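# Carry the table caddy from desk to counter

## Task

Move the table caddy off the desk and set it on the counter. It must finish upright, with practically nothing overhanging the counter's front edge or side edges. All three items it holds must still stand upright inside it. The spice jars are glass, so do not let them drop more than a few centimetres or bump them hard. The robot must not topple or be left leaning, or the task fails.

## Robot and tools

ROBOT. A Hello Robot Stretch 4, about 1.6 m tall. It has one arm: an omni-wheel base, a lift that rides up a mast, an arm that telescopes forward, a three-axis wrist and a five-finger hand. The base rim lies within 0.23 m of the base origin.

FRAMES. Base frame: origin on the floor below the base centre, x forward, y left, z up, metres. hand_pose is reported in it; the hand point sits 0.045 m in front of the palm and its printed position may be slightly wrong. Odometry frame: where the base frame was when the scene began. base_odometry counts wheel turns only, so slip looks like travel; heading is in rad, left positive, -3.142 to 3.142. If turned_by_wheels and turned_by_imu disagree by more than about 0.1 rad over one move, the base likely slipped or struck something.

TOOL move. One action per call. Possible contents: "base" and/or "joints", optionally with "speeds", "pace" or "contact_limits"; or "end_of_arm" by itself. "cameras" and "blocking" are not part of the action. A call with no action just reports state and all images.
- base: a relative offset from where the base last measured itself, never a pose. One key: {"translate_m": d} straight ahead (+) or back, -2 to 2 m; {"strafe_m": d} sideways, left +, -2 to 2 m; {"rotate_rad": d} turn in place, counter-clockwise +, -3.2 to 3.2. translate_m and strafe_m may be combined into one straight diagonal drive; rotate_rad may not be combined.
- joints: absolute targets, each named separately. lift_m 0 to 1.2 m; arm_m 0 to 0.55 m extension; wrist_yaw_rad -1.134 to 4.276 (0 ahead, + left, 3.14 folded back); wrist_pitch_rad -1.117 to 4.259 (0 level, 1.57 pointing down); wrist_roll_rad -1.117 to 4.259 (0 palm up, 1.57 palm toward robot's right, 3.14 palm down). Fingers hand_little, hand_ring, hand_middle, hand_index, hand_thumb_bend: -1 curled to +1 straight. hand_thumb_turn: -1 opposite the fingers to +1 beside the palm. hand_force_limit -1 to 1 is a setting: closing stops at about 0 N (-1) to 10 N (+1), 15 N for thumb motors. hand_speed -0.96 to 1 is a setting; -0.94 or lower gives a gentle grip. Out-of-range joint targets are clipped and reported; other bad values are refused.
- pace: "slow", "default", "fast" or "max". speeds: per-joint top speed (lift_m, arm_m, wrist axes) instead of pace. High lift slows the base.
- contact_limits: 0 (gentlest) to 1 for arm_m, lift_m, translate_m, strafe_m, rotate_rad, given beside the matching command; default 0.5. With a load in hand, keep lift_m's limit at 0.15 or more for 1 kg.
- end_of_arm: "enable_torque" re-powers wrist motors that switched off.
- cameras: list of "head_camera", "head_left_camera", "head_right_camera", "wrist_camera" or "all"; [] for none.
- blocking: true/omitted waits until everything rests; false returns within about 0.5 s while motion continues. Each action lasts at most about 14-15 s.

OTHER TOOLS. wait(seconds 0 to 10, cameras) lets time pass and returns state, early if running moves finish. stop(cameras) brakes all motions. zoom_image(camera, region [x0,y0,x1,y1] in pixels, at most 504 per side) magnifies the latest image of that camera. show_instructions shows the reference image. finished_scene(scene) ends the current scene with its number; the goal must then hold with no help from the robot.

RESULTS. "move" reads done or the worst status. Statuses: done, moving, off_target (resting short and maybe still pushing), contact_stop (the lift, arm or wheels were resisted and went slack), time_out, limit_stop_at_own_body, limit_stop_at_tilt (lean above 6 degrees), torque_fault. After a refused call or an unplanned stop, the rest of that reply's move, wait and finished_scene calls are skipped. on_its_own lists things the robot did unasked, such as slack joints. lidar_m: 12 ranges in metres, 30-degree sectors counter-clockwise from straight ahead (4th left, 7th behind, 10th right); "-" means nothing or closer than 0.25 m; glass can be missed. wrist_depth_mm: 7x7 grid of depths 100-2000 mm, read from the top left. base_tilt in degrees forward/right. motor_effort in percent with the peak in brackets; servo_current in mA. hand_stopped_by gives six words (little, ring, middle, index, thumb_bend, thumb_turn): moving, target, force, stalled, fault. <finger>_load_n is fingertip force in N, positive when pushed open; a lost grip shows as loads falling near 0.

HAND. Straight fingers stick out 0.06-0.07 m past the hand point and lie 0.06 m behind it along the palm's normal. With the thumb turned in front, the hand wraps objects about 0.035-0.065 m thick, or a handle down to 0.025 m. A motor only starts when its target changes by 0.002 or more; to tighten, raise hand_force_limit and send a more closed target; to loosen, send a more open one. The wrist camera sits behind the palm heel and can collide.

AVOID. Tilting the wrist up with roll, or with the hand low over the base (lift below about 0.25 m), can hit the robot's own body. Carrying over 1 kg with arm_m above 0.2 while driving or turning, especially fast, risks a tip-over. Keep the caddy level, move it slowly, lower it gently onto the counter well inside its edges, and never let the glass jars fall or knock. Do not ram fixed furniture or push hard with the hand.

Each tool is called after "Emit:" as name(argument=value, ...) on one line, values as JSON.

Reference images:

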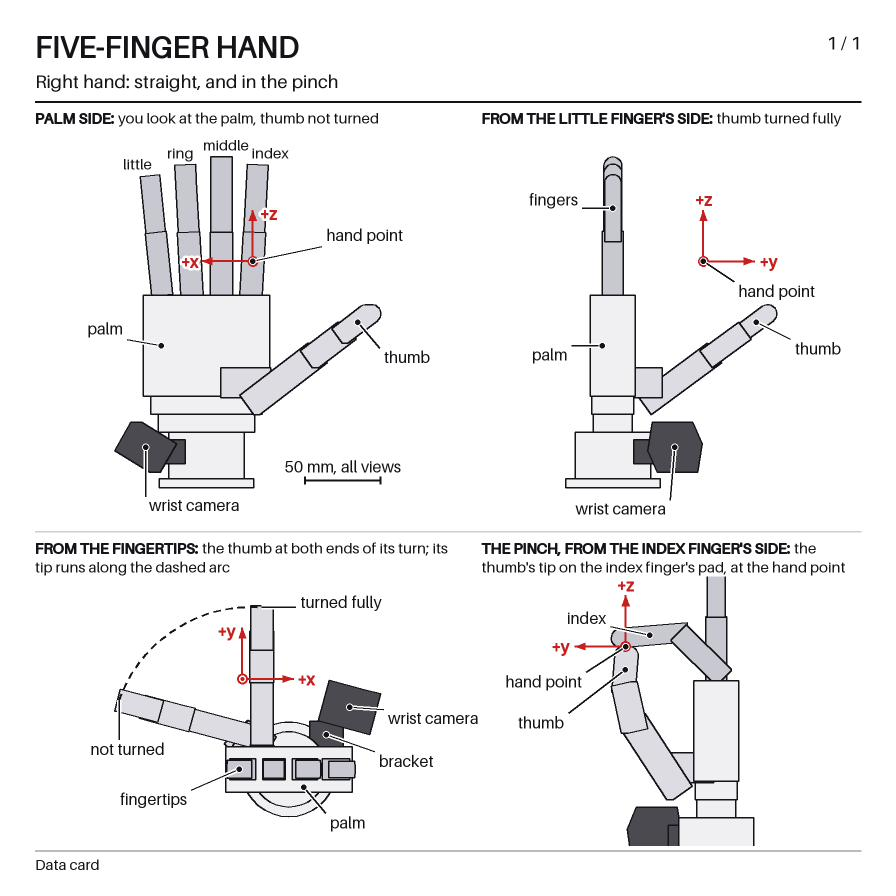

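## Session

Emit:
move(cameras=["all"])

Scene clock: 0.00 s.
base_odometry: x=+0.000 y=+0.000 heading=+0.000
turned_by_wheels: +0.000
turned_by_imu: +0.000
base_tilt: forward=+0.7 right=-0.7
lidar_m: 1.89 1.85 1.58 2.02 2.00 2.32 1.89 1.55 2.04 1.28 1.29 1.43
base_status: not commanded
joint_positions: lift_m=+0.207 arm_m=+0.000 wrist_yaw_rad=+3.109 wrist_pitch_rad=+0.003 wrist_roll_rad=+0.000 hand_little=+1.000 hand_ring=+1.000 hand_middle=+1.000 hand_index=+1.000 hand_thumb_turn=+1.000 hand_thumb_bend=+1.000 hand_force_limit=+0.000 hand_speed=-0.800
joint_status: not commanded
measured_speeds: all 0
hand_stopped_by: target,target,target,target,target,target
little_load_n: 0.0
ring_load_n: 0.0
middle_load_n: 0.0
index_load_n: 0.0
thumb_bend_load_n: 0.0
thumb_turn_load_n: 0.0
motor_effort: lift_m=+22 arm_m=-3 wheel_0=+0 wheel_1=+0 wheel_2=-1
servo_current: wrist_yaw_rad=52 wrist_pitch_rad=33 wrist_roll_rad=33
hand_pose: x=-0.0467 y=+0.1255 z=+0.4446 quat_wxyz=(-0.491, -0.492, +0.509, +0.507) (m; base frame)
wrist_depth_mm: - 146 - - - - - / - 140 182 - - - - / - 132 183 - - - - / 146 146 267 - - - - / 232 1708 - - - - - / 1078 1366 140 131 207 - - / 788 931 - - - - -
pictures: head_camera, head_left_camera, head_right_camera, wrist_camera
camera_calibration:
wrist_camera: T_world_to_cam=[[0.000704375, 0.999453, 0.0330648, -0.111357], [-0.00297172, 0.0330668, -0.999449, 0.440218], [-0.999995, 0.000605727, 0.00299339, 0.112551], [0, 0, 0, 1]] pos_world=[0.113937, 0.0966712, 0.443321]

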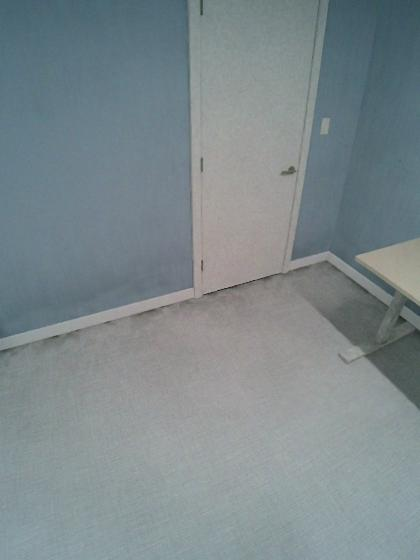

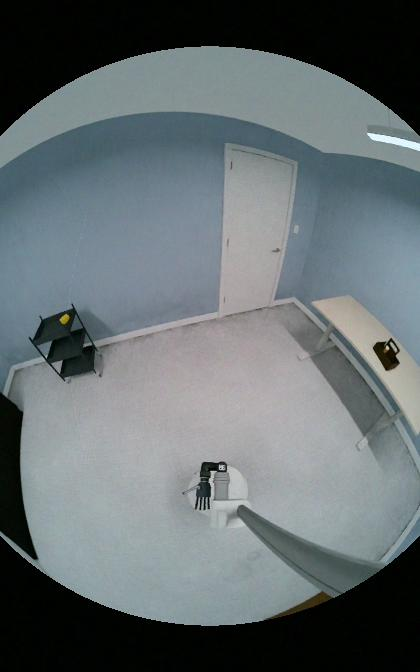

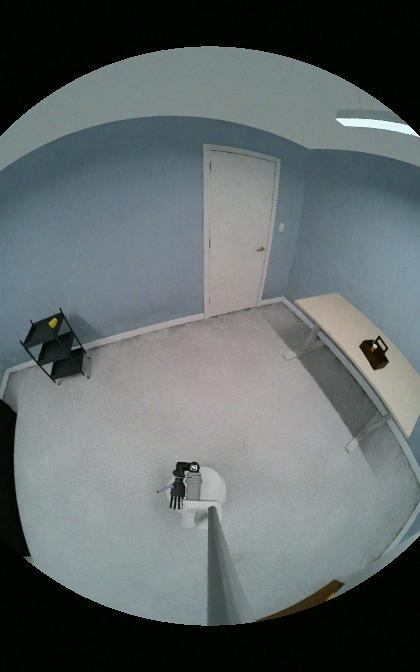

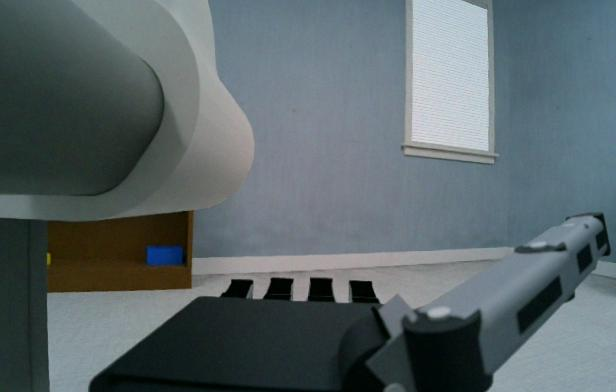

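Emit:
move(base={"rotate_rad": -1.2}, joints={"lift_m": 0.8, "wrist_yaw_rad": 0.0, "hand_speed": 0.2}, pace="fast", cameras=["head_camera", "wrist_camera"])

Emit:
zoom_image(camera="head_camera", region=[100, 180, 300, 380])

Scene clock: 6.43 s.
move: done
base_odometry: x=+0.000 y=+0.000 heading=-1.200
turned_by_wheels: -1.200
turned_by_imu: -1.182
base_tilt: forward=+0.8 right=-0.7
lidar_m: 1.29 1.36 1.94 1.86 1.60 2.12 1.98 2.06 1.93 1.55 1.63 1.35
base_status: done
joint_positions: lift_m=+0.800 arm_m=+0.000 wrist_yaw_rad=+0.002 wrist_pitch_rad=+0.003 wrist_roll_rad=+0.000 hand_little=+1.000 hand_ring=+1.000 hand_middle=+1.000 hand_index=+1.000 hand_thumb_turn=+1.000 hand_thumb_bend=+1.000 hand_force_limit=+0.000 hand_speed=+0.200
joint_status: all done
measured_speeds: all 0
hand_stopped_by: target,target,target,target,target,target
little_load_n: 0.0
ring_load_n: 0.0
middle_load_n: 0.0
index_load_n: 0.0
thumb_bend_load_n: 0.0
thumb_turn_load_n: 0.0
motor_effort: lift_m=+25(29) arm_m=-4(4) wheel_0=+0(11) wheel_1=+0(11) wheel_2=-1(11)
servo_current: wrist_yaw_rad=46(130) wrist_pitch_rad=39(39) wrist_roll_rad=39(72)
hand_pose: x=+0.3928 y=-0.1178 z=+1.0375 quat_wxyz=(+0.499, +0.500, +0.501, +0.500) (m; base frame)
wrist_depth_mm: - - - - - - - / - - - - - - - / - - - - - - - / - - - - - - - / 1229 1464 1308 1430 1464 - - / - 1118 129 130 208 - - / - - - - - - -
pictures: head_camera, wrist_camera
camera_calibration:
wrist_camera: T_world_to_cam=[[0.0342809, -0.998866, 0.0330509, -0.136695], [0.00412701, -0.0329285, -0.999449, 1.03168], [0.999404, 0.0343984, 0.00299351, -0.230929], [0, 0, 0, 1]] pos_world=[0.231219, -0.0946243, 1.03632]

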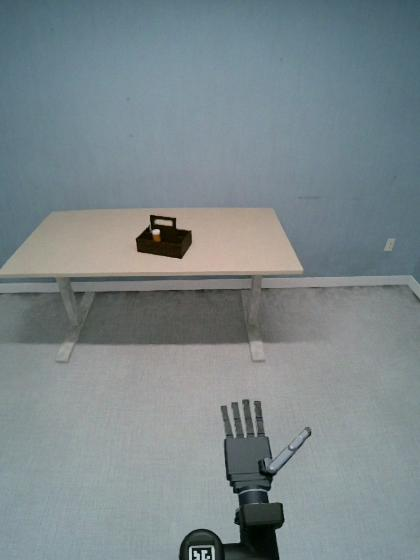

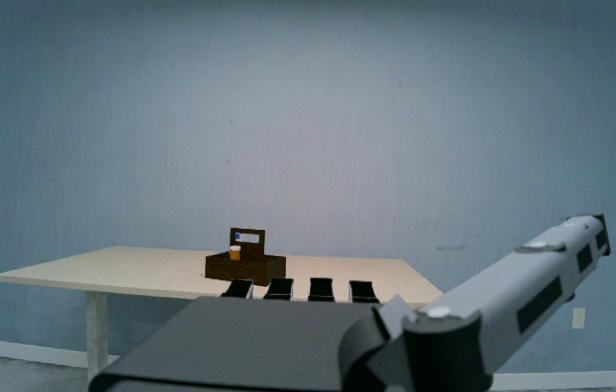

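Scaled by 2.520 from the camera's 420x560 image, which has a finer 1200x1600 frame.

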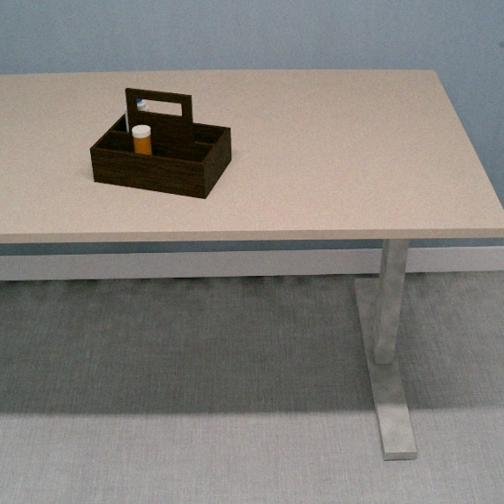

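Emit:
zoom_image(camera="head_camera", region=[130, 205, 200, 265])

Emit:
zoom_image(camera="wrist_camera", region=[195, 215, 315, 295])

Scaled by 7.200 from the camera's 420x560 image, which has a finer 1200x1600 frame.

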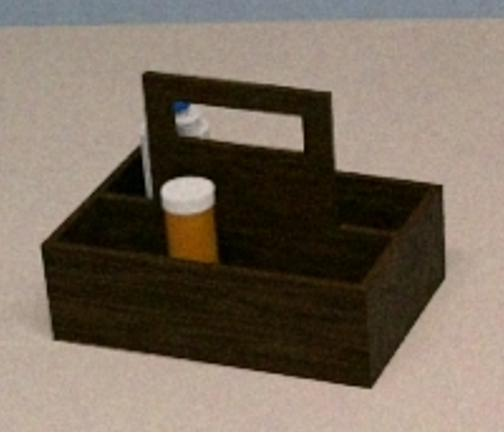

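Scaled by 4.200.

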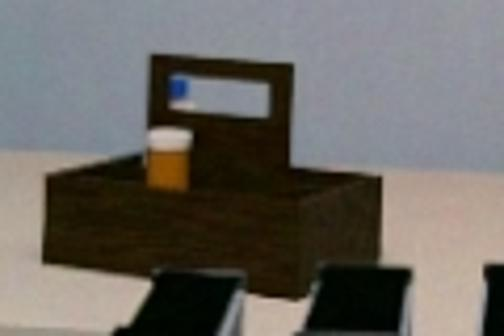

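Emit:
move(base={"rotate_rad": -0.307}, joints={"lift_m": 0.72, "hand_little": -1, "hand_thumb_turn": 0.5})

Emit:
move(base={"translate_m": 0.66, "strafe_m": 0.69}, pace="fast", cameras=["head_camera", "wrist_camera"])

Emit:
zoom_image(camera="head_camera", region=[150, 260, 270, 360])

Emit:
zoom_image(camera="wrist_camera", region=[200, 180, 420, 310])

Scene clock: 19.73 s.
move: done
base_odometry: x=+0.000 y=+0.000 heading=-1.507
turned_by_wheels: -0.307
turned_by_imu: -0.303
base_tilt: forward=+0.8 right=-0.7
lidar_m: 1.31 1.30 1.50 1.87 1.87 1.61 1.99 1.96 2.23 1.52 1.55 2.13
base_status: done
joint_positions: lift_m=+0.720 arm_m=+0.000 wrist_yaw_rad=+0.002 wrist_pitch_rad=+0.003 wrist_roll_rad=+0.000 hand_little=-1.000 hand_ring=+1.000 hand_middle=+1.000 hand_index=+1.000 hand_thumb_turn=+0.500 hand_thumb_bend=+1.000 hand_force_limit=+0.000 hand_speed=+0.200
joint_status: all done
measured_speeds: all 0
hand_stopped_by: target,target,target,target,target,target
little_load_n: 0.0
ring_load_n: 0.0
middle_load_n: 0.0
index_load_n: 0.0
thumb_bend_load_n: 0.0
thumb_turn_load_n: 0.0
motor_effort: lift_m=+19(24) arm_m=-4(4) wheel_0=+2(9) wheel_1=+1(9) wheel_2=+2(10)
servo_current: wrist_yaw_rad=52(59) wrist_pitch_rad=33(39) wrist_roll_rad=59(65)
hand_pose: x=+0.3927 y=-0.1178 z=+0.9581 quat_wxyz=(+0.499, +0.500, +0.501, +0.500) (m; base frame)
wrist_depth_mm: - - - - - - - / - - - - - - - / - - - - - - - / - - - - - - - / 1138 1138 1078 - - - - / - - 127 130 - - - / - - - - - - -
pictures: none

Scene clock: 23.47 s.
move: done
base_odometry: x=+0.731 y=-0.614 heading=-1.507
turned_by_wheels: +0.000
turned_by_imu: +0.001
base_tilt: forward=+0.9 right=-0.7
lidar_m: 0.50 0.48 0.59 1.34 1.37 1.59 1.90 2.81 2.76 2.02 1.03 0.58
base_status: done
joint_positions: lift_m=+0.720 arm_m=+0.000 wrist_yaw_rad=+0.002 wrist_pitch_rad=+0.003 wrist_roll_rad=+0.000 hand_little=-1.000 hand_ring=+1.000 hand_middle=+1.000 hand_index=+1.000 hand_thumb_turn=+0.500 hand_thumb_bend=+1.000 hand_force_limit=+0.000 hand_speed=+0.200
joint_status: not commanded
measured_speeds: all 0
hand_stopped_by: target,target,target,target,target,target
little_load_n: 0.0
ring_load_n: 0.0
middle_load_n: 0.0
index_load_n: 0.0
thumb_bend_load_n: 0.0
thumb_turn_load_n: 0.0
motor_effort: lift_m=+18(19) arm_m=-4(4) wheel_0=-1(8) wheel_1=+0(19) wheel_2=-1(14)
servo_current: wrist_yaw_rad=39(59) wrist_pitch_rad=39(46) wrist_roll_rad=33(72)
hand_pose: x=+0.3927 y=-0.1178 z=+0.9581 quat_wxyz=(+0.499, +0.500, +0.501, +0.500) (m; base frame)
wrist_depth_mm: 946 1008 - - - - - / 976 1008 - - - - - / 960 1008 - - - - - / 976 1025 - - - - - / 960 1025 148 544 - - - / 647 691 129 130 - - - / 466 484 - - - - -
pictures: head_camera, wrist_camera
camera_calibration:
wrist_camera: T_world_to_cam=[[0.0338817, -0.998879, 0.033044, -0.13397], [0.00411369, -0.0329233, -0.999449, 0.952227], [0.999417, 0.033999, 0.00299359, -0.230732], [0, 0, 0, 1]] pos_world=[0.23122, -0.0946248, 0.956821]

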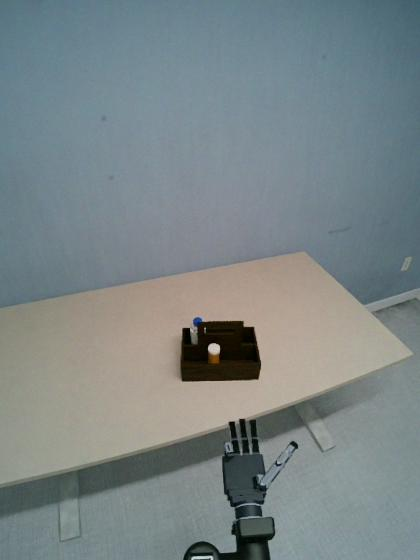

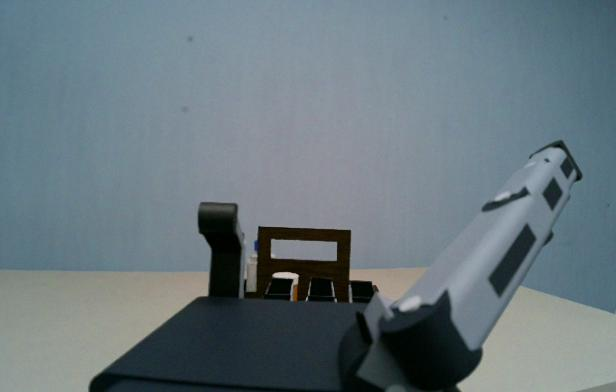

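Scaled by 4.200 from the camera's 420x560 image, which has a finer 1200x1600 frame.

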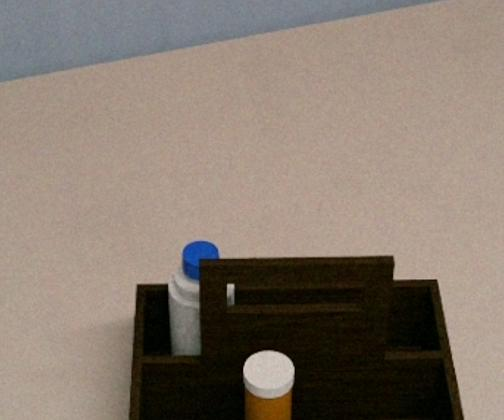

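Scaled by 2.291.

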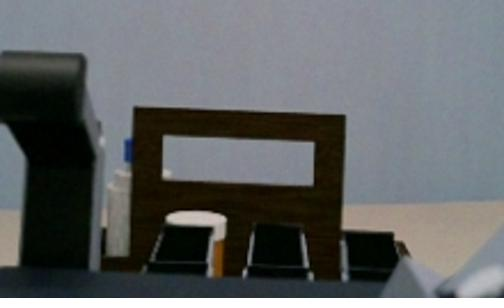

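Emit:
zoom_image(camera="head_camera", region=[180, 310, 240, 350])

Emit:
zoom_image(camera="wrist_camera", region=[240, 220, 360, 300])

Scaled by 8.400 from the camera's 420x560 image, which has a finer 1200x1600 frame.

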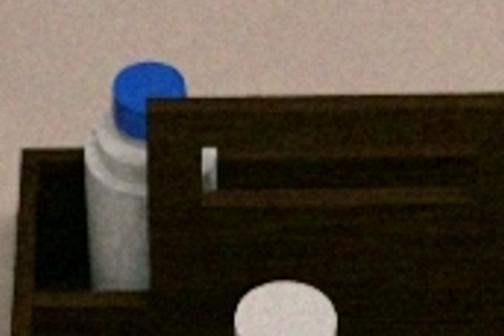

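Scaled by 4.200.

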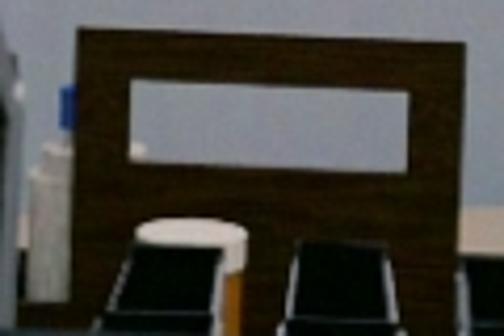

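Emit:
move(base={"strafe_m": 0.021}, joints={"arm_m": 0.24, "lift_m": 0.704}, cameras=["wrist_camera"])

Emit:
zoom_image(camera="wrist_camera", region=[200, 180, 420, 310])

Scene clock: 29.33 s.
move: done
base_odometry: x=+0.752 y=-0.613 heading=-1.507
turned_by_wheels: +0.000
turned_by_imu: -0.001
base_tilt: forward=+0.9 right=-0.7
lidar_m: 0.46 0.47 0.57 1.36 1.35 1.58 1.90 2.83 2.84 2.04 1.03 0.56
base_status: done
joint_positions: lift_m=+0.704 arm_m=+0.240 wrist_yaw_rad=+0.002 wrist_pitch_rad=+0.003 wrist_roll_rad=+0.000 hand_little=-1.000 hand_ring=+1.000 hand_middle=+1.000 hand_index=+1.000 hand_thumb_turn=+0.500 hand_thumb_bend=+1.000 hand_force_limit=+0.000 hand_speed=+0.200
joint_status: all done
measured_speeds: all 0
hand_stopped_by: target,target,target,target,target,target
little_load_n: 0.0
ring_load_n: 0.0
middle_load_n: 0.0
index_load_n: 0.0
thumb_bend_load_n: 0.0
thumb_turn_load_n: 0.0
motor_effort: lift_m=+18(19) arm_m=+6(8) wheel_0=-5(12) wheel_1=+4(14) wheel_2=+0(2)
servo_current: wrist_yaw_rad=46(59) wrist_pitch_rad=39(46) wrist_roll_rad=46(65)
hand_pose: x=+0.6325 y=-0.1179 z=+0.9421 quat_wxyz=(+0.499, +0.500, +0.501, +0.500) (m; base frame)
wrist_depth_mm: 759 798 842 904 960 - - / 759 798 854 904 976 - - / 759 798 854 904 991 - - / 759 809 866 917 976 1025 - / 768 809 831 904 946 - - / 591 621 129 130 - - - / 427 445 - - - - -
pictures: wrist_camera
camera_calibration:
wrist_camera: T_world_to_cam=[[0.0335823, -0.99889, 0.0330417, -0.141424], [0.00410382, -0.0329223, -0.999449, 0.935255], [0.999428, 0.0336994, 0.00299366, -0.470378], [0, 0, 0, 1]] pos_world=[0.47102, -0.0946252, 0.940821]

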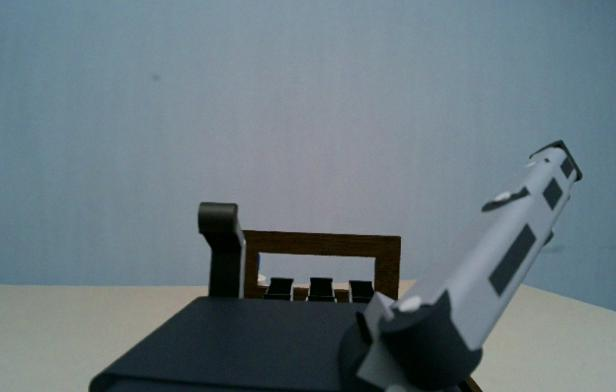

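Scaled by 2.291.

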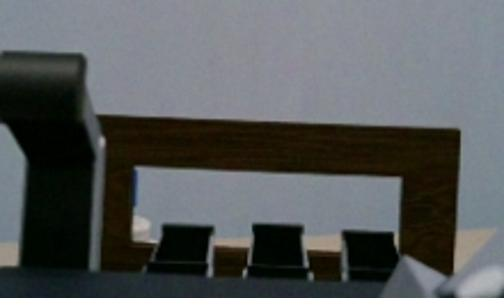

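Emit:
move(joints={"hand_thumb_turn": -1, "lift_m": 0.702})

Emit:
move(joints={"arm_m": 0.373}, pace="slow", contact_limits={"arm_m": 0.0}, cameras=["wrist_camera", "head_camera"])

Emit:
zoom_image(camera="wrist_camera", region=[180, 200, 480, 380])

Emit:
zoom_image(camera="head_camera", region=[160, 280, 280, 400])

Scene clock: 33.47 s.
move: done
base_odometry: x=+0.752 y=-0.613 heading=-1.507
turned_by_wheels: +0.000
turned_by_imu: -0.001
base_tilt: forward=+1.0 right=-0.6
lidar_m: 0.49 0.46 0.57 1.37 1.33 1.62 1.92 2.84 2.78 2.05 1.02 0.56
base_status: not commanded
joint_positions: lift_m=+0.702 arm_m=+0.240 wrist_yaw_rad=+0.002 wrist_pitch_rad=+0.003 wrist_roll_rad=+0.000 hand_little=-1.000 hand_ring=+1.000 hand_middle=+1.000 hand_index=+1.000 hand_thumb_turn=-1.000 hand_thumb_bend=+1.000 hand_force_limit=+0.000 hand_speed=+0.200
joint_status: all done
measured_speeds: all 0
hand_stopped_by: target,target,target,target,target,target
little_load_n: 0.0
ring_load_n: 0.0
middle_load_n: 0.0
index_load_n: 0.0
thumb_bend_load_n: 0.0
thumb_turn_load_n: 0.0
motor_effort: lift_m=+19(19) arm_m=+6(6) wheel_0=-5(5) wheel_1=+5(5) wheel_2=+0(0)
servo_current: wrist_yaw_rad=46(52) wrist_pitch_rad=39(46) wrist_roll_rad=39(65)
hand_pose: x=+0.6325 y=-0.1179 z=+0.9401 quat_wxyz=(+0.499, +0.500, +0.501, +0.500) (m; base frame)
wrist_depth_mm: 759 809 854 904 976 - - / 759 798 866 904 - - - / 759 798 854 917 - - - / 759 798 854 904 - - - / 768 809 831 310 - - - / 585 621 129 130 - 691 615 / 424 436 - - - - 473
pictures: none

Scene clock: 36.07 s.
move: done
base_odometry: x=+0.752 y=-0.613 heading=-1.507
turned_by_wheels: +0.000
turned_by_imu: +0.000
base_tilt: forward=+0.8 right=-0.7
lidar_m: 0.47 0.49 0.57 1.35 1.36 1.58 1.92 2.82 2.80 2.06 1.02 0.56
base_status: not commanded
joint_positions: lift_m=+0.702 arm_m=+0.373 wrist_yaw_rad=+0.002 wrist_pitch_rad=+0.003 wrist_roll_rad=+0.000 hand_little=-1.000 hand_ring=+1.000 hand_middle=+1.000 hand_index=+1.000 hand_thumb_turn=-1.000 hand_thumb_bend=+1.000 hand_force_limit=+0.000 hand_speed=+0.200
joint_status: all done
measured_speeds: all 0
hand_stopped_by: target,target,target,target,target,target
little_load_n: 0.0
ring_load_n: 0.0
middle_load_n: 0.0
index_load_n: 0.0
thumb_bend_load_n: 0.0
thumb_turn_load_n: 0.0
motor_effort: lift_m=+18(19) arm_m=+6(9) wheel_0=-5(5) wheel_1=+5(5) wheel_2=+0(0)
servo_current: wrist_yaw_rad=46(59) wrist_pitch_rad=26(39) wrist_roll_rad=39(72)
contact_limits: arm_m 0
hand_pose: x=+0.7655 y=-0.1179 z=+0.9401 quat_wxyz=(+0.499, +0.500, +0.501, +0.500) (m; base frame)
wrist_depth_mm: 647 683 723 768 831 891 976 / 640 691 723 768 - 891 960 / 647 683 723 768 - 891 991 / 647 683 723 768 - 904 976 / 647 691 173 768 - 931 991 / 585 621 129 131 - 691 691 / 418 436 - - - - 469
pictures: head_camera, wrist_camera
camera_calibration:
wrist_camera: T_world_to_cam=[[0.0335823, -0.99889, 0.0330417, -0.145821], [0.00410382, -0.0329223, -0.999449, 0.93271], [0.999428, 0.0336994, 0.00299366, -0.603196], [0, 0, 0, 1]] pos_world=[0.60392, -0.0946252, 0.938821]

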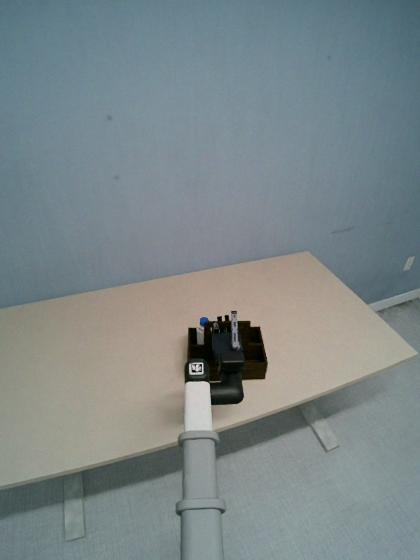

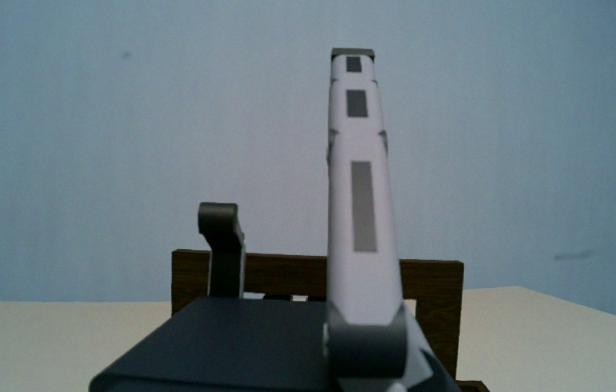

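Scaled by 1.680.

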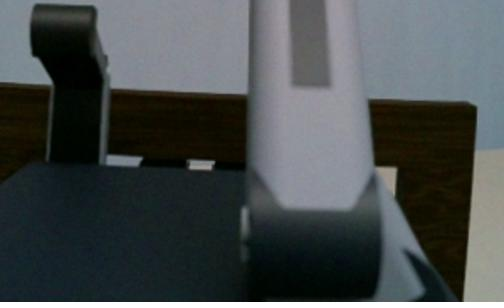

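Scaled by 4.200 from the camera's 420x560 image, which has a finer 1200x1600 frame.

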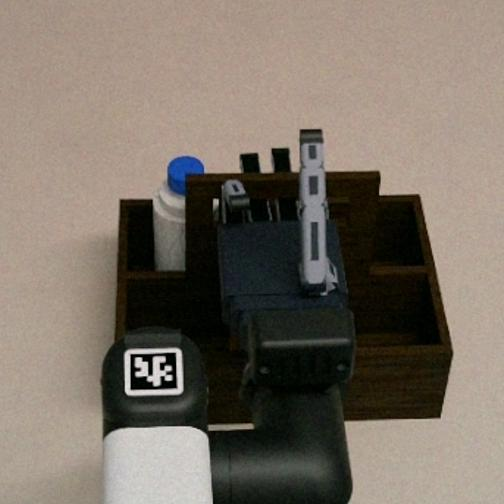

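Emit:
move(joints={"lift_m": 0.706, "hand_speed": -0.85, "hand_force_limit": -0.3}, pace="slow")

Emit:
move(joints={"hand_index": 0.4, "hand_middle": 0.4, "hand_ring": 0.4})

Emit:
move(joints={"lift_m": 0.74}, speeds={"lift_m": 0.05}, cameras=["wrist_camera", "head_camera"])

Emit:
zoom_image(camera="wrist_camera", region=[180, 200, 480, 380])

Emit:
zoom_image(camera="head_camera", region=[160, 270, 280, 400])

Scene clock: 38.00 s.
move: done
base_odometry: x=+0.752 y=-0.613 heading=-1.507
turned_by_wheels: +0.000
turned_by_imu: +0.000
base_tilt: forward=+0.9 right=-0.7
lidar_m: 0.48 0.49 0.57 1.35 1.35 1.60 1.90 2.84 2.77 2.03 1.02 0.60
base_status: not commanded
joint_positions: lift_m=+0.706 arm_m=+0.373 wrist_yaw_rad=+0.002 wrist_pitch_rad=+0.003 wrist_roll_rad=+0.000 hand_little=-1.000 hand_ring=+1.000 hand_middle=+1.000 hand_index=+1.000 hand_thumb_turn=-1.000 hand_thumb_bend=+1.000 hand_force_limit=-0.300 hand_speed=-0.850
joint_status: all done
measured_speeds: all 0
hand_stopped_by: target,target,target,target,target,target
little_load_n: 0.0
ring_load_n: 0.0
middle_load_n: 0.0
index_load_n: 0.0
thumb_bend_load_n: 0.0
thumb_turn_load_n: 0.0
motor_effort: lift_m=+27(27) arm_m=+6(6) wheel_0=-5(5) wheel_1=+5(5) wheel_2=+0(0)
servo_current: wrist_yaw_rad=52(52) wrist_pitch_rad=33(39) wrist_roll_rad=39(72)
contact_limits: arm_m 0
hand_pose: x=+0.7655 y=-0.1179 z=+0.9434 quat_wxyz=(+0.499, +0.500, +0.501, +0.500) (m; base frame)
wrist_depth_mm: 640 683 723 768 831 904 960 / 647 691 723 759 - 904 960 / 654 683 723 768 - 891 960 / 647 683 723 778 - 904 976 / 654 691 173 759 - 931 960 / 591 621 140 131 - 683 676 / 424 442 - - - - 469
pictures: none

Scene clock: 39.93 s.
move: done
base_odometry: x=+0.752 y=-0.613 heading=-1.507
turned_by_wheels: +0.000
turned_by_imu: +0.000
base_tilt: forward=+1.0 right=-0.7
lidar_m: 0.49 0.48 0.56 1.35 1.36 1.61 1.92 2.82 2.79 2.05 1.05 0.57
base_status: not commanded
joint_positions: lift_m=+0.706 arm_m=+0.373 wrist_yaw_rad=+0.002 wrist_pitch_rad=+0.003 wrist_roll_rad=+0.000 hand_little=-1.000 hand_ring=+0.400 hand_middle=+0.400 hand_index=+0.400 hand_thumb_turn=-1.000 hand_thumb_bend=+1.000 hand_force_limit=-0.300 hand_speed=-0.850
joint_status: all done
measured_speeds: all 0
hand_stopped_by: target,target,target,target,target,target
little_load_n: 0.0
ring_load_n: 1.0
middle_load_n: 0.5
index_load_n: 0.5
thumb_bend_load_n: 0.0
thumb_turn_load_n: 0.0
motor_effort: lift_m=+27(27) arm_m=+6(6) wheel_0=-5(5) wheel_1=+5(5) wheel_2=+0(0)
servo_current: wrist_yaw_rad=46(59) wrist_pitch_rad=39(39) wrist_roll_rad=59(65)
contact_limits: arm_m 0
hand_pose: x=+0.7655 y=-0.1179 z=+0.9434 quat_wxyz=(+0.499, +0.500, +0.501, +0.500) (m; base frame)
wrist_depth_mm: 640 676 715 768 820 904 960 / 647 683 723 768 - 891 976 / 647 683 723 768 - 904 976 / 654 683 723 768 - 917 976 / 647 683 167 165 - 931 976 / 580 603 129 129 - 609 668 / 421 436 - - - - 466
pictures: none

Scene clock: 41.07 s.
move: done
base_odometry: x=+0.752 y=-0.613 heading=-1.507
turned_by_wheels: +0.000
turned_by_imu: +0.000
base_tilt: forward=+0.9 right=-0.7
lidar_m: 0.48 0.47 0.56 1.34 1.34 1.57 1.91 2.84 2.78 2.04 1.05 0.57
base_status: not commanded
joint_positions: lift_m=+0.740 arm_m=+0.373 wrist_yaw_rad=+0.002 wrist_pitch_rad=+0.003 wrist_roll_rad=+0.000 hand_little=-1.000 hand_ring=+0.400 hand_middle=+0.400 hand_index=+0.400 hand_thumb_turn=-1.000 hand_thumb_bend=+1.000 hand_force_limit=-0.300 hand_speed=-0.850
joint_status: all done
measured_speeds: all 0
hand_stopped_by: target,target,target,target,target,target
little_load_n: 0.0
ring_load_n: 1.0
middle_load_n: 0.5
index_load_n: 0.0
thumb_bend_load_n: 0.0
thumb_turn_load_n: 0.0
motor_effort: lift_m=+27(29) arm_m=+5(6) wheel_0=-5(5) wheel_1=+5(5) wheel_2=+0(0)
servo_current: wrist_yaw_rad=52(59) wrist_pitch_rad=39(39) wrist_roll_rad=26(59)
contact_limits: arm_m 0
hand_pose: x=+0.7655 y=-0.1179 z=+0.9774 quat_wxyz=(+0.499, +0.500, +0.501, +0.500) (m; base frame)
wrist_depth_mm: 640 683 723 768 820 904 946 / 640 683 723 768 - 891 991 / 661 683 732 768 - 891 976 / 647 683 732 768 - 904 960 / 654 676 167 165 - 917 976 / 647 668 129 129 - 788 960 / 488 508 - - - - 544
pictures: head_camera, wrist_camera
camera_calibration:
wrist_camera: T_world_to_cam=[[0.0335823, -0.99889, 0.0330417, -0.147057], [0.00410382, -0.0329223, -0.999449, 0.969989], [0.999428, 0.0336994, 0.00299366, -0.603408], [0, 0, 0, 1]] pos_world=[0.60402, -0.0946252, 0.976121]

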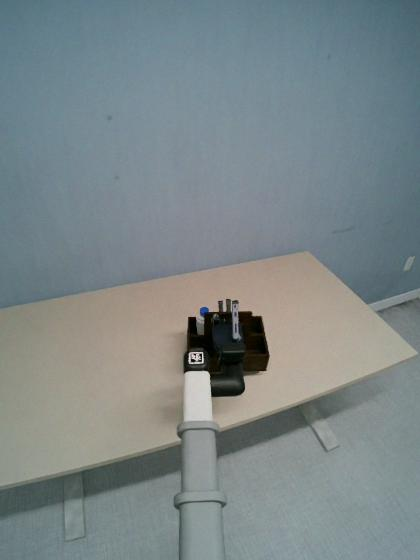

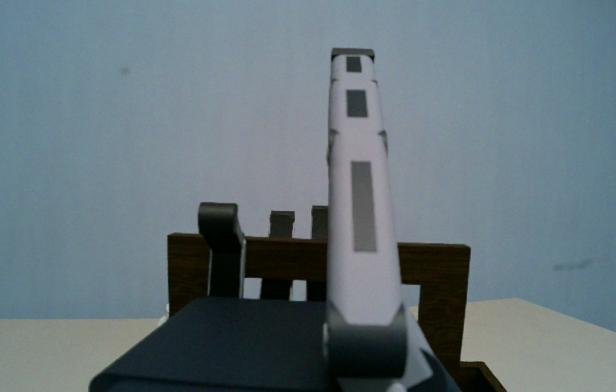

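Scaled by 1.680.

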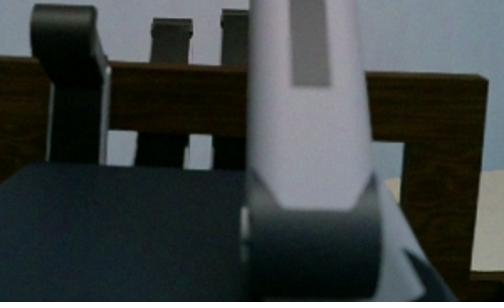

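Scaled by 3.877 from the camera's 420x560 image, which has a finer 1200x1600 frame.

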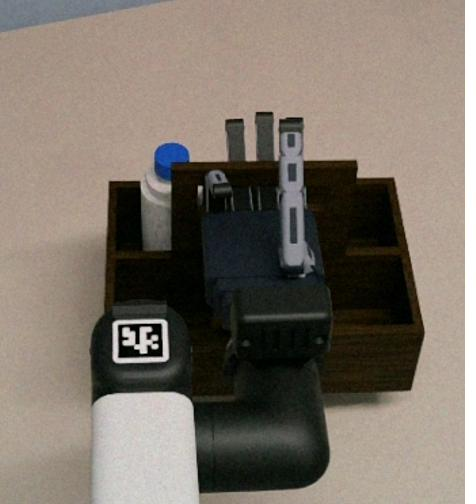

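Emit:
move(joints={"arm_m": 0.06, "lift_m": 0.84}, speeds={"arm_m": 0.2, "lift_m": 0.1})

Emit:
move(base={"translate_m": -0.45}, pace="slow")

Emit:
move(base={"rotate_rad": -2.836}, pace="slow", cameras=["head_camera", "wrist_camera", "head_left_camera"])

Emit:
zoom_image(camera="head_camera", region=[140, 300, 320, 520])

Scene clock: 46.30 s.
move: done
base_odometry: x=+0.752 y=-0.613 heading=-1.507
turned_by_wheels: +0.000
turned_by_imu: -0.001
base_tilt: forward=+0.8 right=-0.6
lidar_m: 0.37 0.48 0.55 1.35 1.35 1.58 1.92 2.82 2.75 2.04 1.06 0.35
base_status: not commanded
joint_positions: lift_m=+0.840 arm_m=+0.060 wrist_yaw_rad=+0.002 wrist_pitch_rad=+0.003 wrist_roll_rad=+0.000 hand_little=-1.000 hand_ring=+0.400 hand_middle=+0.400 hand_index=+0.400 hand_thumb_turn=-1.000 hand_thumb_bend=+1.000 hand_force_limit=-0.300 hand_speed=-0.850
joint_status: all done
measured_speeds: all 0
hand_stopped_by: target,target,target,target,target,target
little_load_n: -0.5
ring_load_n: 1.0
middle_load_n: 0.0
index_load_n: 0.5
thumb_bend_load_n: 0.0
thumb_turn_load_n: 0.0
motor_effort: lift_m=+27(29) arm_m=-5(8) wheel_0=-5(5) wheel_1=+4(5) wheel_2=+0(0)
servo_current: wrist_yaw_rad=46(59) wrist_pitch_rad=39(39) wrist_roll_rad=39(65)
hand_pose: x=+0.4529 y=-0.1179 z=+1.0774 quat_wxyz=(+0.499, +0.500, +0.501, +0.500) (m; base frame)
wrist_depth_mm: 891 960 1025 - - - - / 904 960 1008 - - - - / 904 976 1025 - - - - / 904 960 1008 - - - - / 917 976 170 160 - - - / 904 946 129 130 - 139 - / 691 732 - - - - 778
pictures: none

Scene clock: 52.07 s.
move: done
base_odometry: x=+0.723 y=-0.164 heading=-1.507
turned_by_wheels: +0.000
turned_by_imu: -0.001
base_tilt: forward=+0.9 right=-0.8
lidar_m: 0.38 0.90 1.46 1.25 1.24 1.43 1.49 2.40 2.74 2.18 2.16 0.35
base_status: done
joint_positions: lift_m=+0.840 arm_m=+0.060 wrist_yaw_rad=+0.002 wrist_pitch_rad=+0.003 wrist_roll_rad=+0.000 hand_little=-1.000 hand_ring=+0.400 hand_middle=+0.400 hand_index=+0.400 hand_thumb_turn=-1.000 hand_thumb_bend=+1.000 hand_force_limit=-0.300 hand_speed=-0.850
joint_status: not commanded
measured_speeds: all 0
hand_stopped_by: target,target,target,target,target,target
little_load_n: 0.0
ring_load_n: 1.5
middle_load_n: 0.0
index_load_n: 0.0
thumb_bend_load_n: 0.0
thumb_turn_load_n: 0.0
motor_effort: lift_m=+27(27) arm_m=-5(6) wheel_0=-3(8) wheel_1=-4(11) wheel_2=+5(11)
servo_current: wrist_yaw_rad=52(65) wrist_pitch_rad=39(46) wrist_roll_rad=33(72)
hand_pose: x=+0.4529 y=-0.1179 z=+1.0774 quat_wxyz=(+0.499, +0.500, +0.501, +0.500) (m; base frame)
wrist_depth_mm: - - - - - - - / - - - - - - - / - - - - - - - / - - - - - - - / - - 174 158 - - - / 946 1025 129 130 - - - / 699 715 - - - - -
pictures: none

Scene clock: 56.20 s.
move: done
base_odometry: x=+0.723 y=-0.164 heading=+1.941
turned_by_wheels: -2.835
turned_by_imu: -2.794
base_tilt: forward=+0.9 right=-0.5
lidar_m: 0.37 2.52 2.22 2.17 1.24 0.92 0.91 0.99 1.28 1.22 1.31 0.35
base_status: done
joint_positions: lift_m=+0.840 arm_m=+0.060 wrist_yaw_rad=+0.002 wrist_pitch_rad=+0.003 wrist_roll_rad=+0.000 hand_little=-1.000 hand_ring=+0.400 hand_middle=+0.400 hand_index=+0.400 hand_thumb_turn=-1.000 hand_thumb_bend=+1.000 hand_force_limit=-0.300 hand_speed=-0.850
joint_status: not commanded
measured_speeds: all 0
hand_stopped_by: target,target,target,target,target,target
little_load_n: -0.5
ring_load_n: 1.0
middle_load_n: 0.0
index_load_n: 0.0
thumb_bend_load_n: 0.0
thumb_turn_load_n: 0.0
motor_effort: lift_m=+27(27) arm_m=-5(6) wheel_0=+3(8) wheel_1=+3(10) wheel_2=+3(8)
servo_current: wrist_yaw_rad=46(59) wrist_pitch_rad=33(46) wrist_roll_rad=52(78)
hand_pose: x=+0.4529 y=-0.1179 z=+1.0774 quat_wxyz=(+0.499, +0.500, +0.501, +0.500) (m; base frame)
wrist_depth_mm: - - - - - - - / - - - - 121 - - / - - - - - - - / - - - - - - - / - - 174 160 - - - / - - 129 131 - - - / - - - - - - -
pictures: head_camera, head_left_camera, wrist_camera
camera_calibration:
wrist_camera: T_world_to_cam=[[0.0335823, -0.99889, 0.0330417, -0.13986], [0.00410382, -0.0329223, -0.999449, 1.07122], [0.999428, 0.0336994, 0.00299366, -0.291186], [0, 0, 0, 1]] pos_world=[0.29132, -0.0946252, 1.07612]

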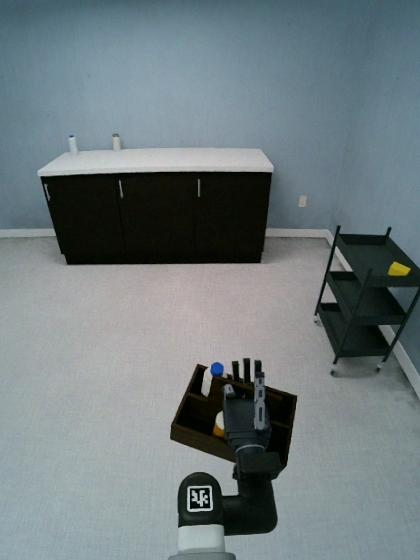

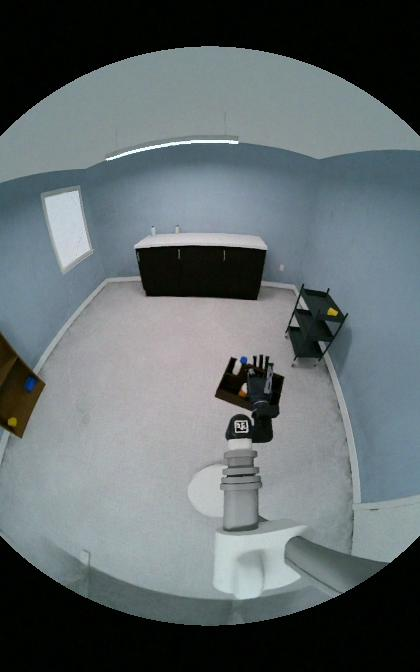

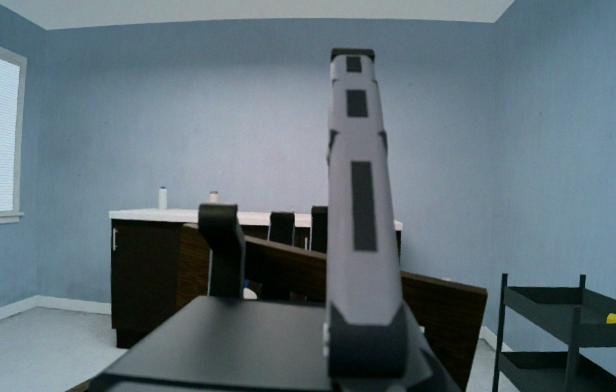

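Scaled by 2.291 from the camera's 420x560 image, which has a finer 1200x1600 frame.

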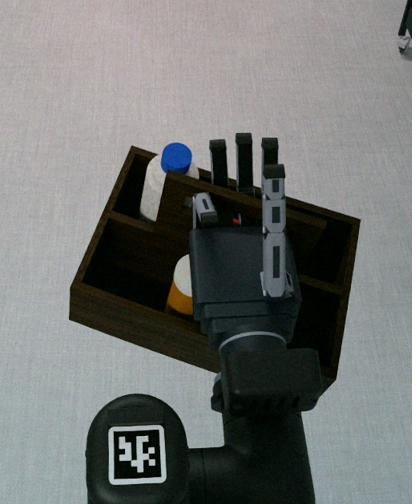

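Emit:
move(base={"translate_m": 1.5}, joints={"lift_m": 0.99}, speeds={"lift_m": 0.1}, cameras=["head_camera", "wrist_camera"])

Emit:
zoom_image(camera="head_camera", region=[140, 300, 320, 520])

Scene clock: 68.70 s.
move: done
base_odometry: x=+0.180 y=+1.234 heading=+1.941
turned_by_wheels: +0.000
turned_by_imu: -0.004
base_tilt: forward=+0.9 right=-0.6
lidar_m: 0.37 0.97 1.36 2.42 2.30 2.46 3.21 1.81 0.83 0.81 1.39 0.33
base_status: done
joint_positions: lift_m=+0.990 arm_m=+0.060 wrist_yaw_rad=+0.002 wrist_pitch_rad=+0.003 wrist_roll_rad=+0.000 hand_little=-1.000 hand_ring=+0.400 hand_middle=+0.400 hand_index=+0.400 hand_thumb_turn=-1.000 hand_thumb_bend=+1.000 hand_force_limit=-0.300 hand_speed=-0.850
joint_status: all done
measured_speeds: all 0
hand_stopped_by: target,target,target,target,target,target
little_load_n: 0.0
ring_load_n: 1.0
middle_load_n: 0.0
index_load_n: 0.5
thumb_bend_load_n: 0.0
thumb_turn_load_n: 0.0
motor_effort: lift_m=+27(29) arm_m=-5(6) wheel_0=+2(10) wheel_1=+2(12) wheel_2=-3(14)
servo_current: wrist_yaw_rad=46(59) wrist_pitch_rad=33(46) wrist_roll_rad=39(72)
hand_pose: x=+0.4529 y=-0.1179 z=+1.2274 quat_wxyz=(+0.499, +0.500, +0.501, +0.500) (m; base frame)
wrist_depth_mm: - - - - 1281 1229 1205 / - - - - - 1229 1229 / - - - - - 1229 1229 / - - - - - 1255 1229 / - - 173 160 - 1229 1229 / 778 759 129 130 - - 1255 / 683 - - - - - 683
pictures: head_camera, wrist_camera
camera_calibration:
wrist_camera: T_world_to_cam=[[0.0335823, -0.99889, 0.0330417, -0.144817], [0.00410382, -0.0329223, -0.999449, 1.22114], [0.999428, 0.0336994, 0.00299366, -0.291635], [0, 0, 0, 1]] pos_world=[0.29132, -0.0946252, 1.22612]

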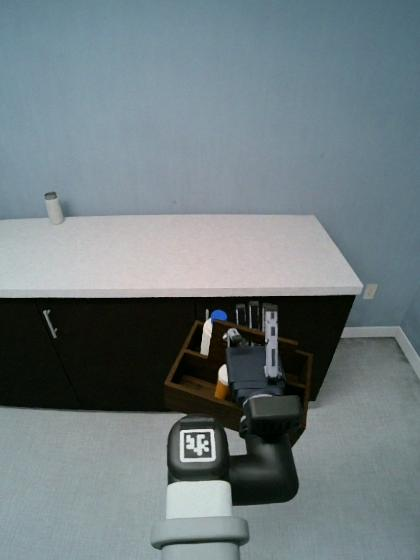

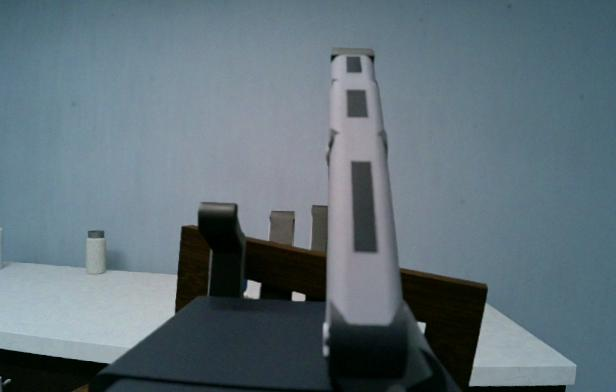

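Scaled by 2.291 from the camera's 420x560 image, which has a finer 1200x1600 frame.

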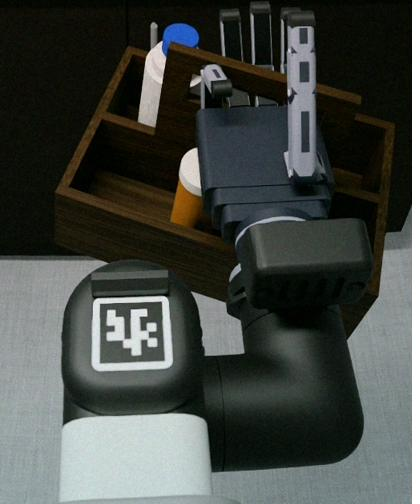

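Emit:
move(base={"translate_m": 0.46}, contact_limits={"translate_m": 0.2})

Emit:
move(joints={"arm_m": 0.33, "lift_m": 0.94}, speeds={"arm_m": 0.15, "lift_m": 0.04}, cameras=["head_camera", "wrist_camera"])

Emit:
zoom_image(camera="head_camera", region=[140, 240, 320, 440])

Scene clock: 74.03 s.
move: done
base_odometry: x=+0.014 y=+1.663 heading=+1.941
turned_by_wheels: +0.000
turned_by_imu: -0.001
base_tilt: forward=+0.8 right=-0.8
lidar_m: 0.36 0.50 0.70 2.34 2.47 2.96 3.72 1.83 0.86 1.05 0.64 0.33
base_status: done
joint_positions: lift_m=+0.990 arm_m=+0.060 wrist_yaw_rad=+0.002 wrist_pitch_rad=+0.003 wrist_roll_rad=+0.000 hand_little=-1.000 hand_ring=+0.400 hand_middle=+0.400 hand_index=+0.400 hand_thumb_turn=-1.000 hand_thumb_bend=+1.000 hand_force_limit=-0.300 hand_speed=-0.850
joint_status: not commanded
measured_speeds: all 0
hand_stopped_by: target,target,target,target,target,target
little_load_n: 0.0
ring_load_n: 1.5
middle_load_n: -0.5
index_load_n: 0.0
thumb_bend_load_n: 0.0
thumb_turn_load_n: 0.0
motor_effort: lift_m=+27(27) arm_m=-5(5) wheel_0=+2(10) wheel_1=+2(11) wheel_2=-3(15)
servo_current: wrist_yaw_rad=52(59) wrist_pitch_rad=33(39) wrist_roll_rad=39(65)
contact_limits: translate_m 0.2
hand_pose: x=+0.4529 y=-0.1179 z=+1.2274 quat_wxyz=(+0.499, +0.500, +0.501, +0.500) (m; base frame)
wrist_depth_mm: 891 866 854 842 820 798 788 / 891 866 854 831 - 798 788 / 878 866 854 842 - 798 788 / 891 866 854 842 - 798 778 / 891 866 173 160 - 798 798 / 878 878 129 130 - - 798 / 609 640 - - - - 691
pictures: none

Scene clock: 76.50 s.
move: done
base_odometry: x=+0.014 y=+1.663 heading=+1.941
turned_by_wheels: +0.000
turned_by_imu: +0.000
base_tilt: forward=+0.9 right=-0.6
lidar_m: 0.46 0.50 0.71 2.34 2.48 2.95 3.72 1.86 0.87 1.06 0.64 0.48
base_status: not commanded
joint_positions: lift_m=+0.940 arm_m=+0.330 wrist_yaw_rad=+0.002 wrist_pitch_rad=+0.003 wrist_roll_rad=+0.000 hand_little=-1.000 hand_ring=+0.400 hand_middle=+0.400 hand_index=+0.400 hand_thumb_turn=-1.000 hand_thumb_bend=+1.000 hand_force_limit=-0.300 hand_speed=-0.850
joint_status: all done
measured_speeds: all 0
hand_stopped_by: target,target,target,target,target,target
little_load_n: 0.0
ring_load_n: 1.5
middle_load_n: 0.0
index_load_n: 0.0
thumb_bend_load_n: 0.0
thumb_turn_load_n: 0.0
motor_effort: lift_m=+20(26) arm_m=+5(8) wheel_0=+2(2) wheel_1=+2(2) wheel_2=-3(3)
servo_current: wrist_yaw_rad=46(59) wrist_pitch_rad=33(46) wrist_roll_rad=39(65)
contact_limits: translate_m 0.2
hand_pose: x=+0.7225 y=-0.1179 z=+1.1780 quat_wxyz=(+0.499, +0.500, +0.501, +0.500) (m; base frame)
wrist_depth_mm: 597 585 574 559 544 535 530 / 597 580 569 564 544 539 525 / 597 585 574 559 - 535 535 / 597 585 580 564 - 535 525 / 597 585 173 160 - 539 530 / 603 591 129 130 - 131 530 / 508 530 - - - - 525
pictures: head_camera, wrist_camera
camera_calibration:
wrist_camera: T_world_to_cam=[[0.0335823, -0.99889, 0.0330417, -0.152241], [0.00410382, -0.0329223, -0.999449, 1.17066], [0.999428, 0.0336994, 0.00299366, -0.561033], [0, 0, 0, 1]] pos_world=[0.56102, -0.0946252, 1.17672]

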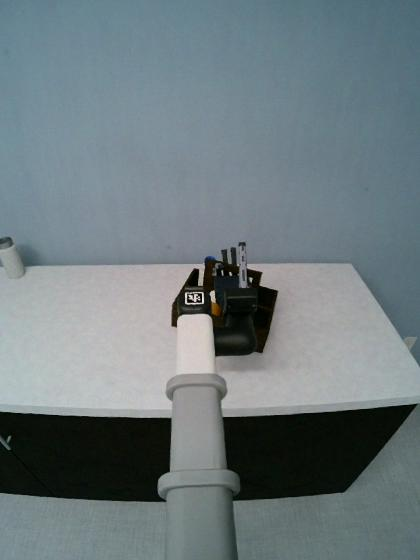

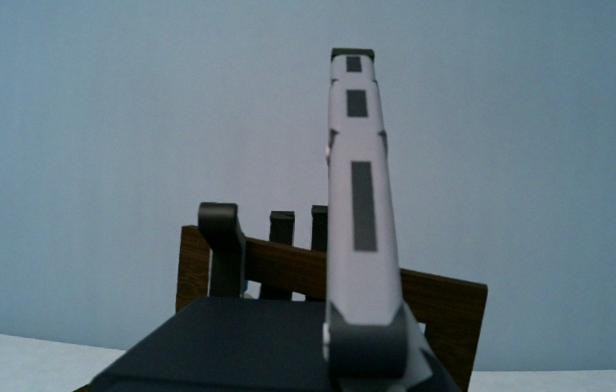

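Scaled by 2.520 from the camera's 420x560 image, which has a finer 1200x1600 frame.

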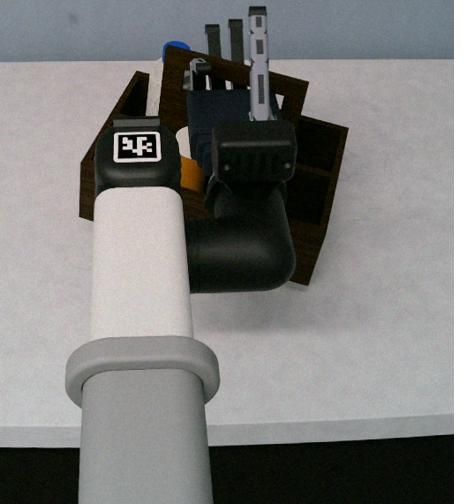

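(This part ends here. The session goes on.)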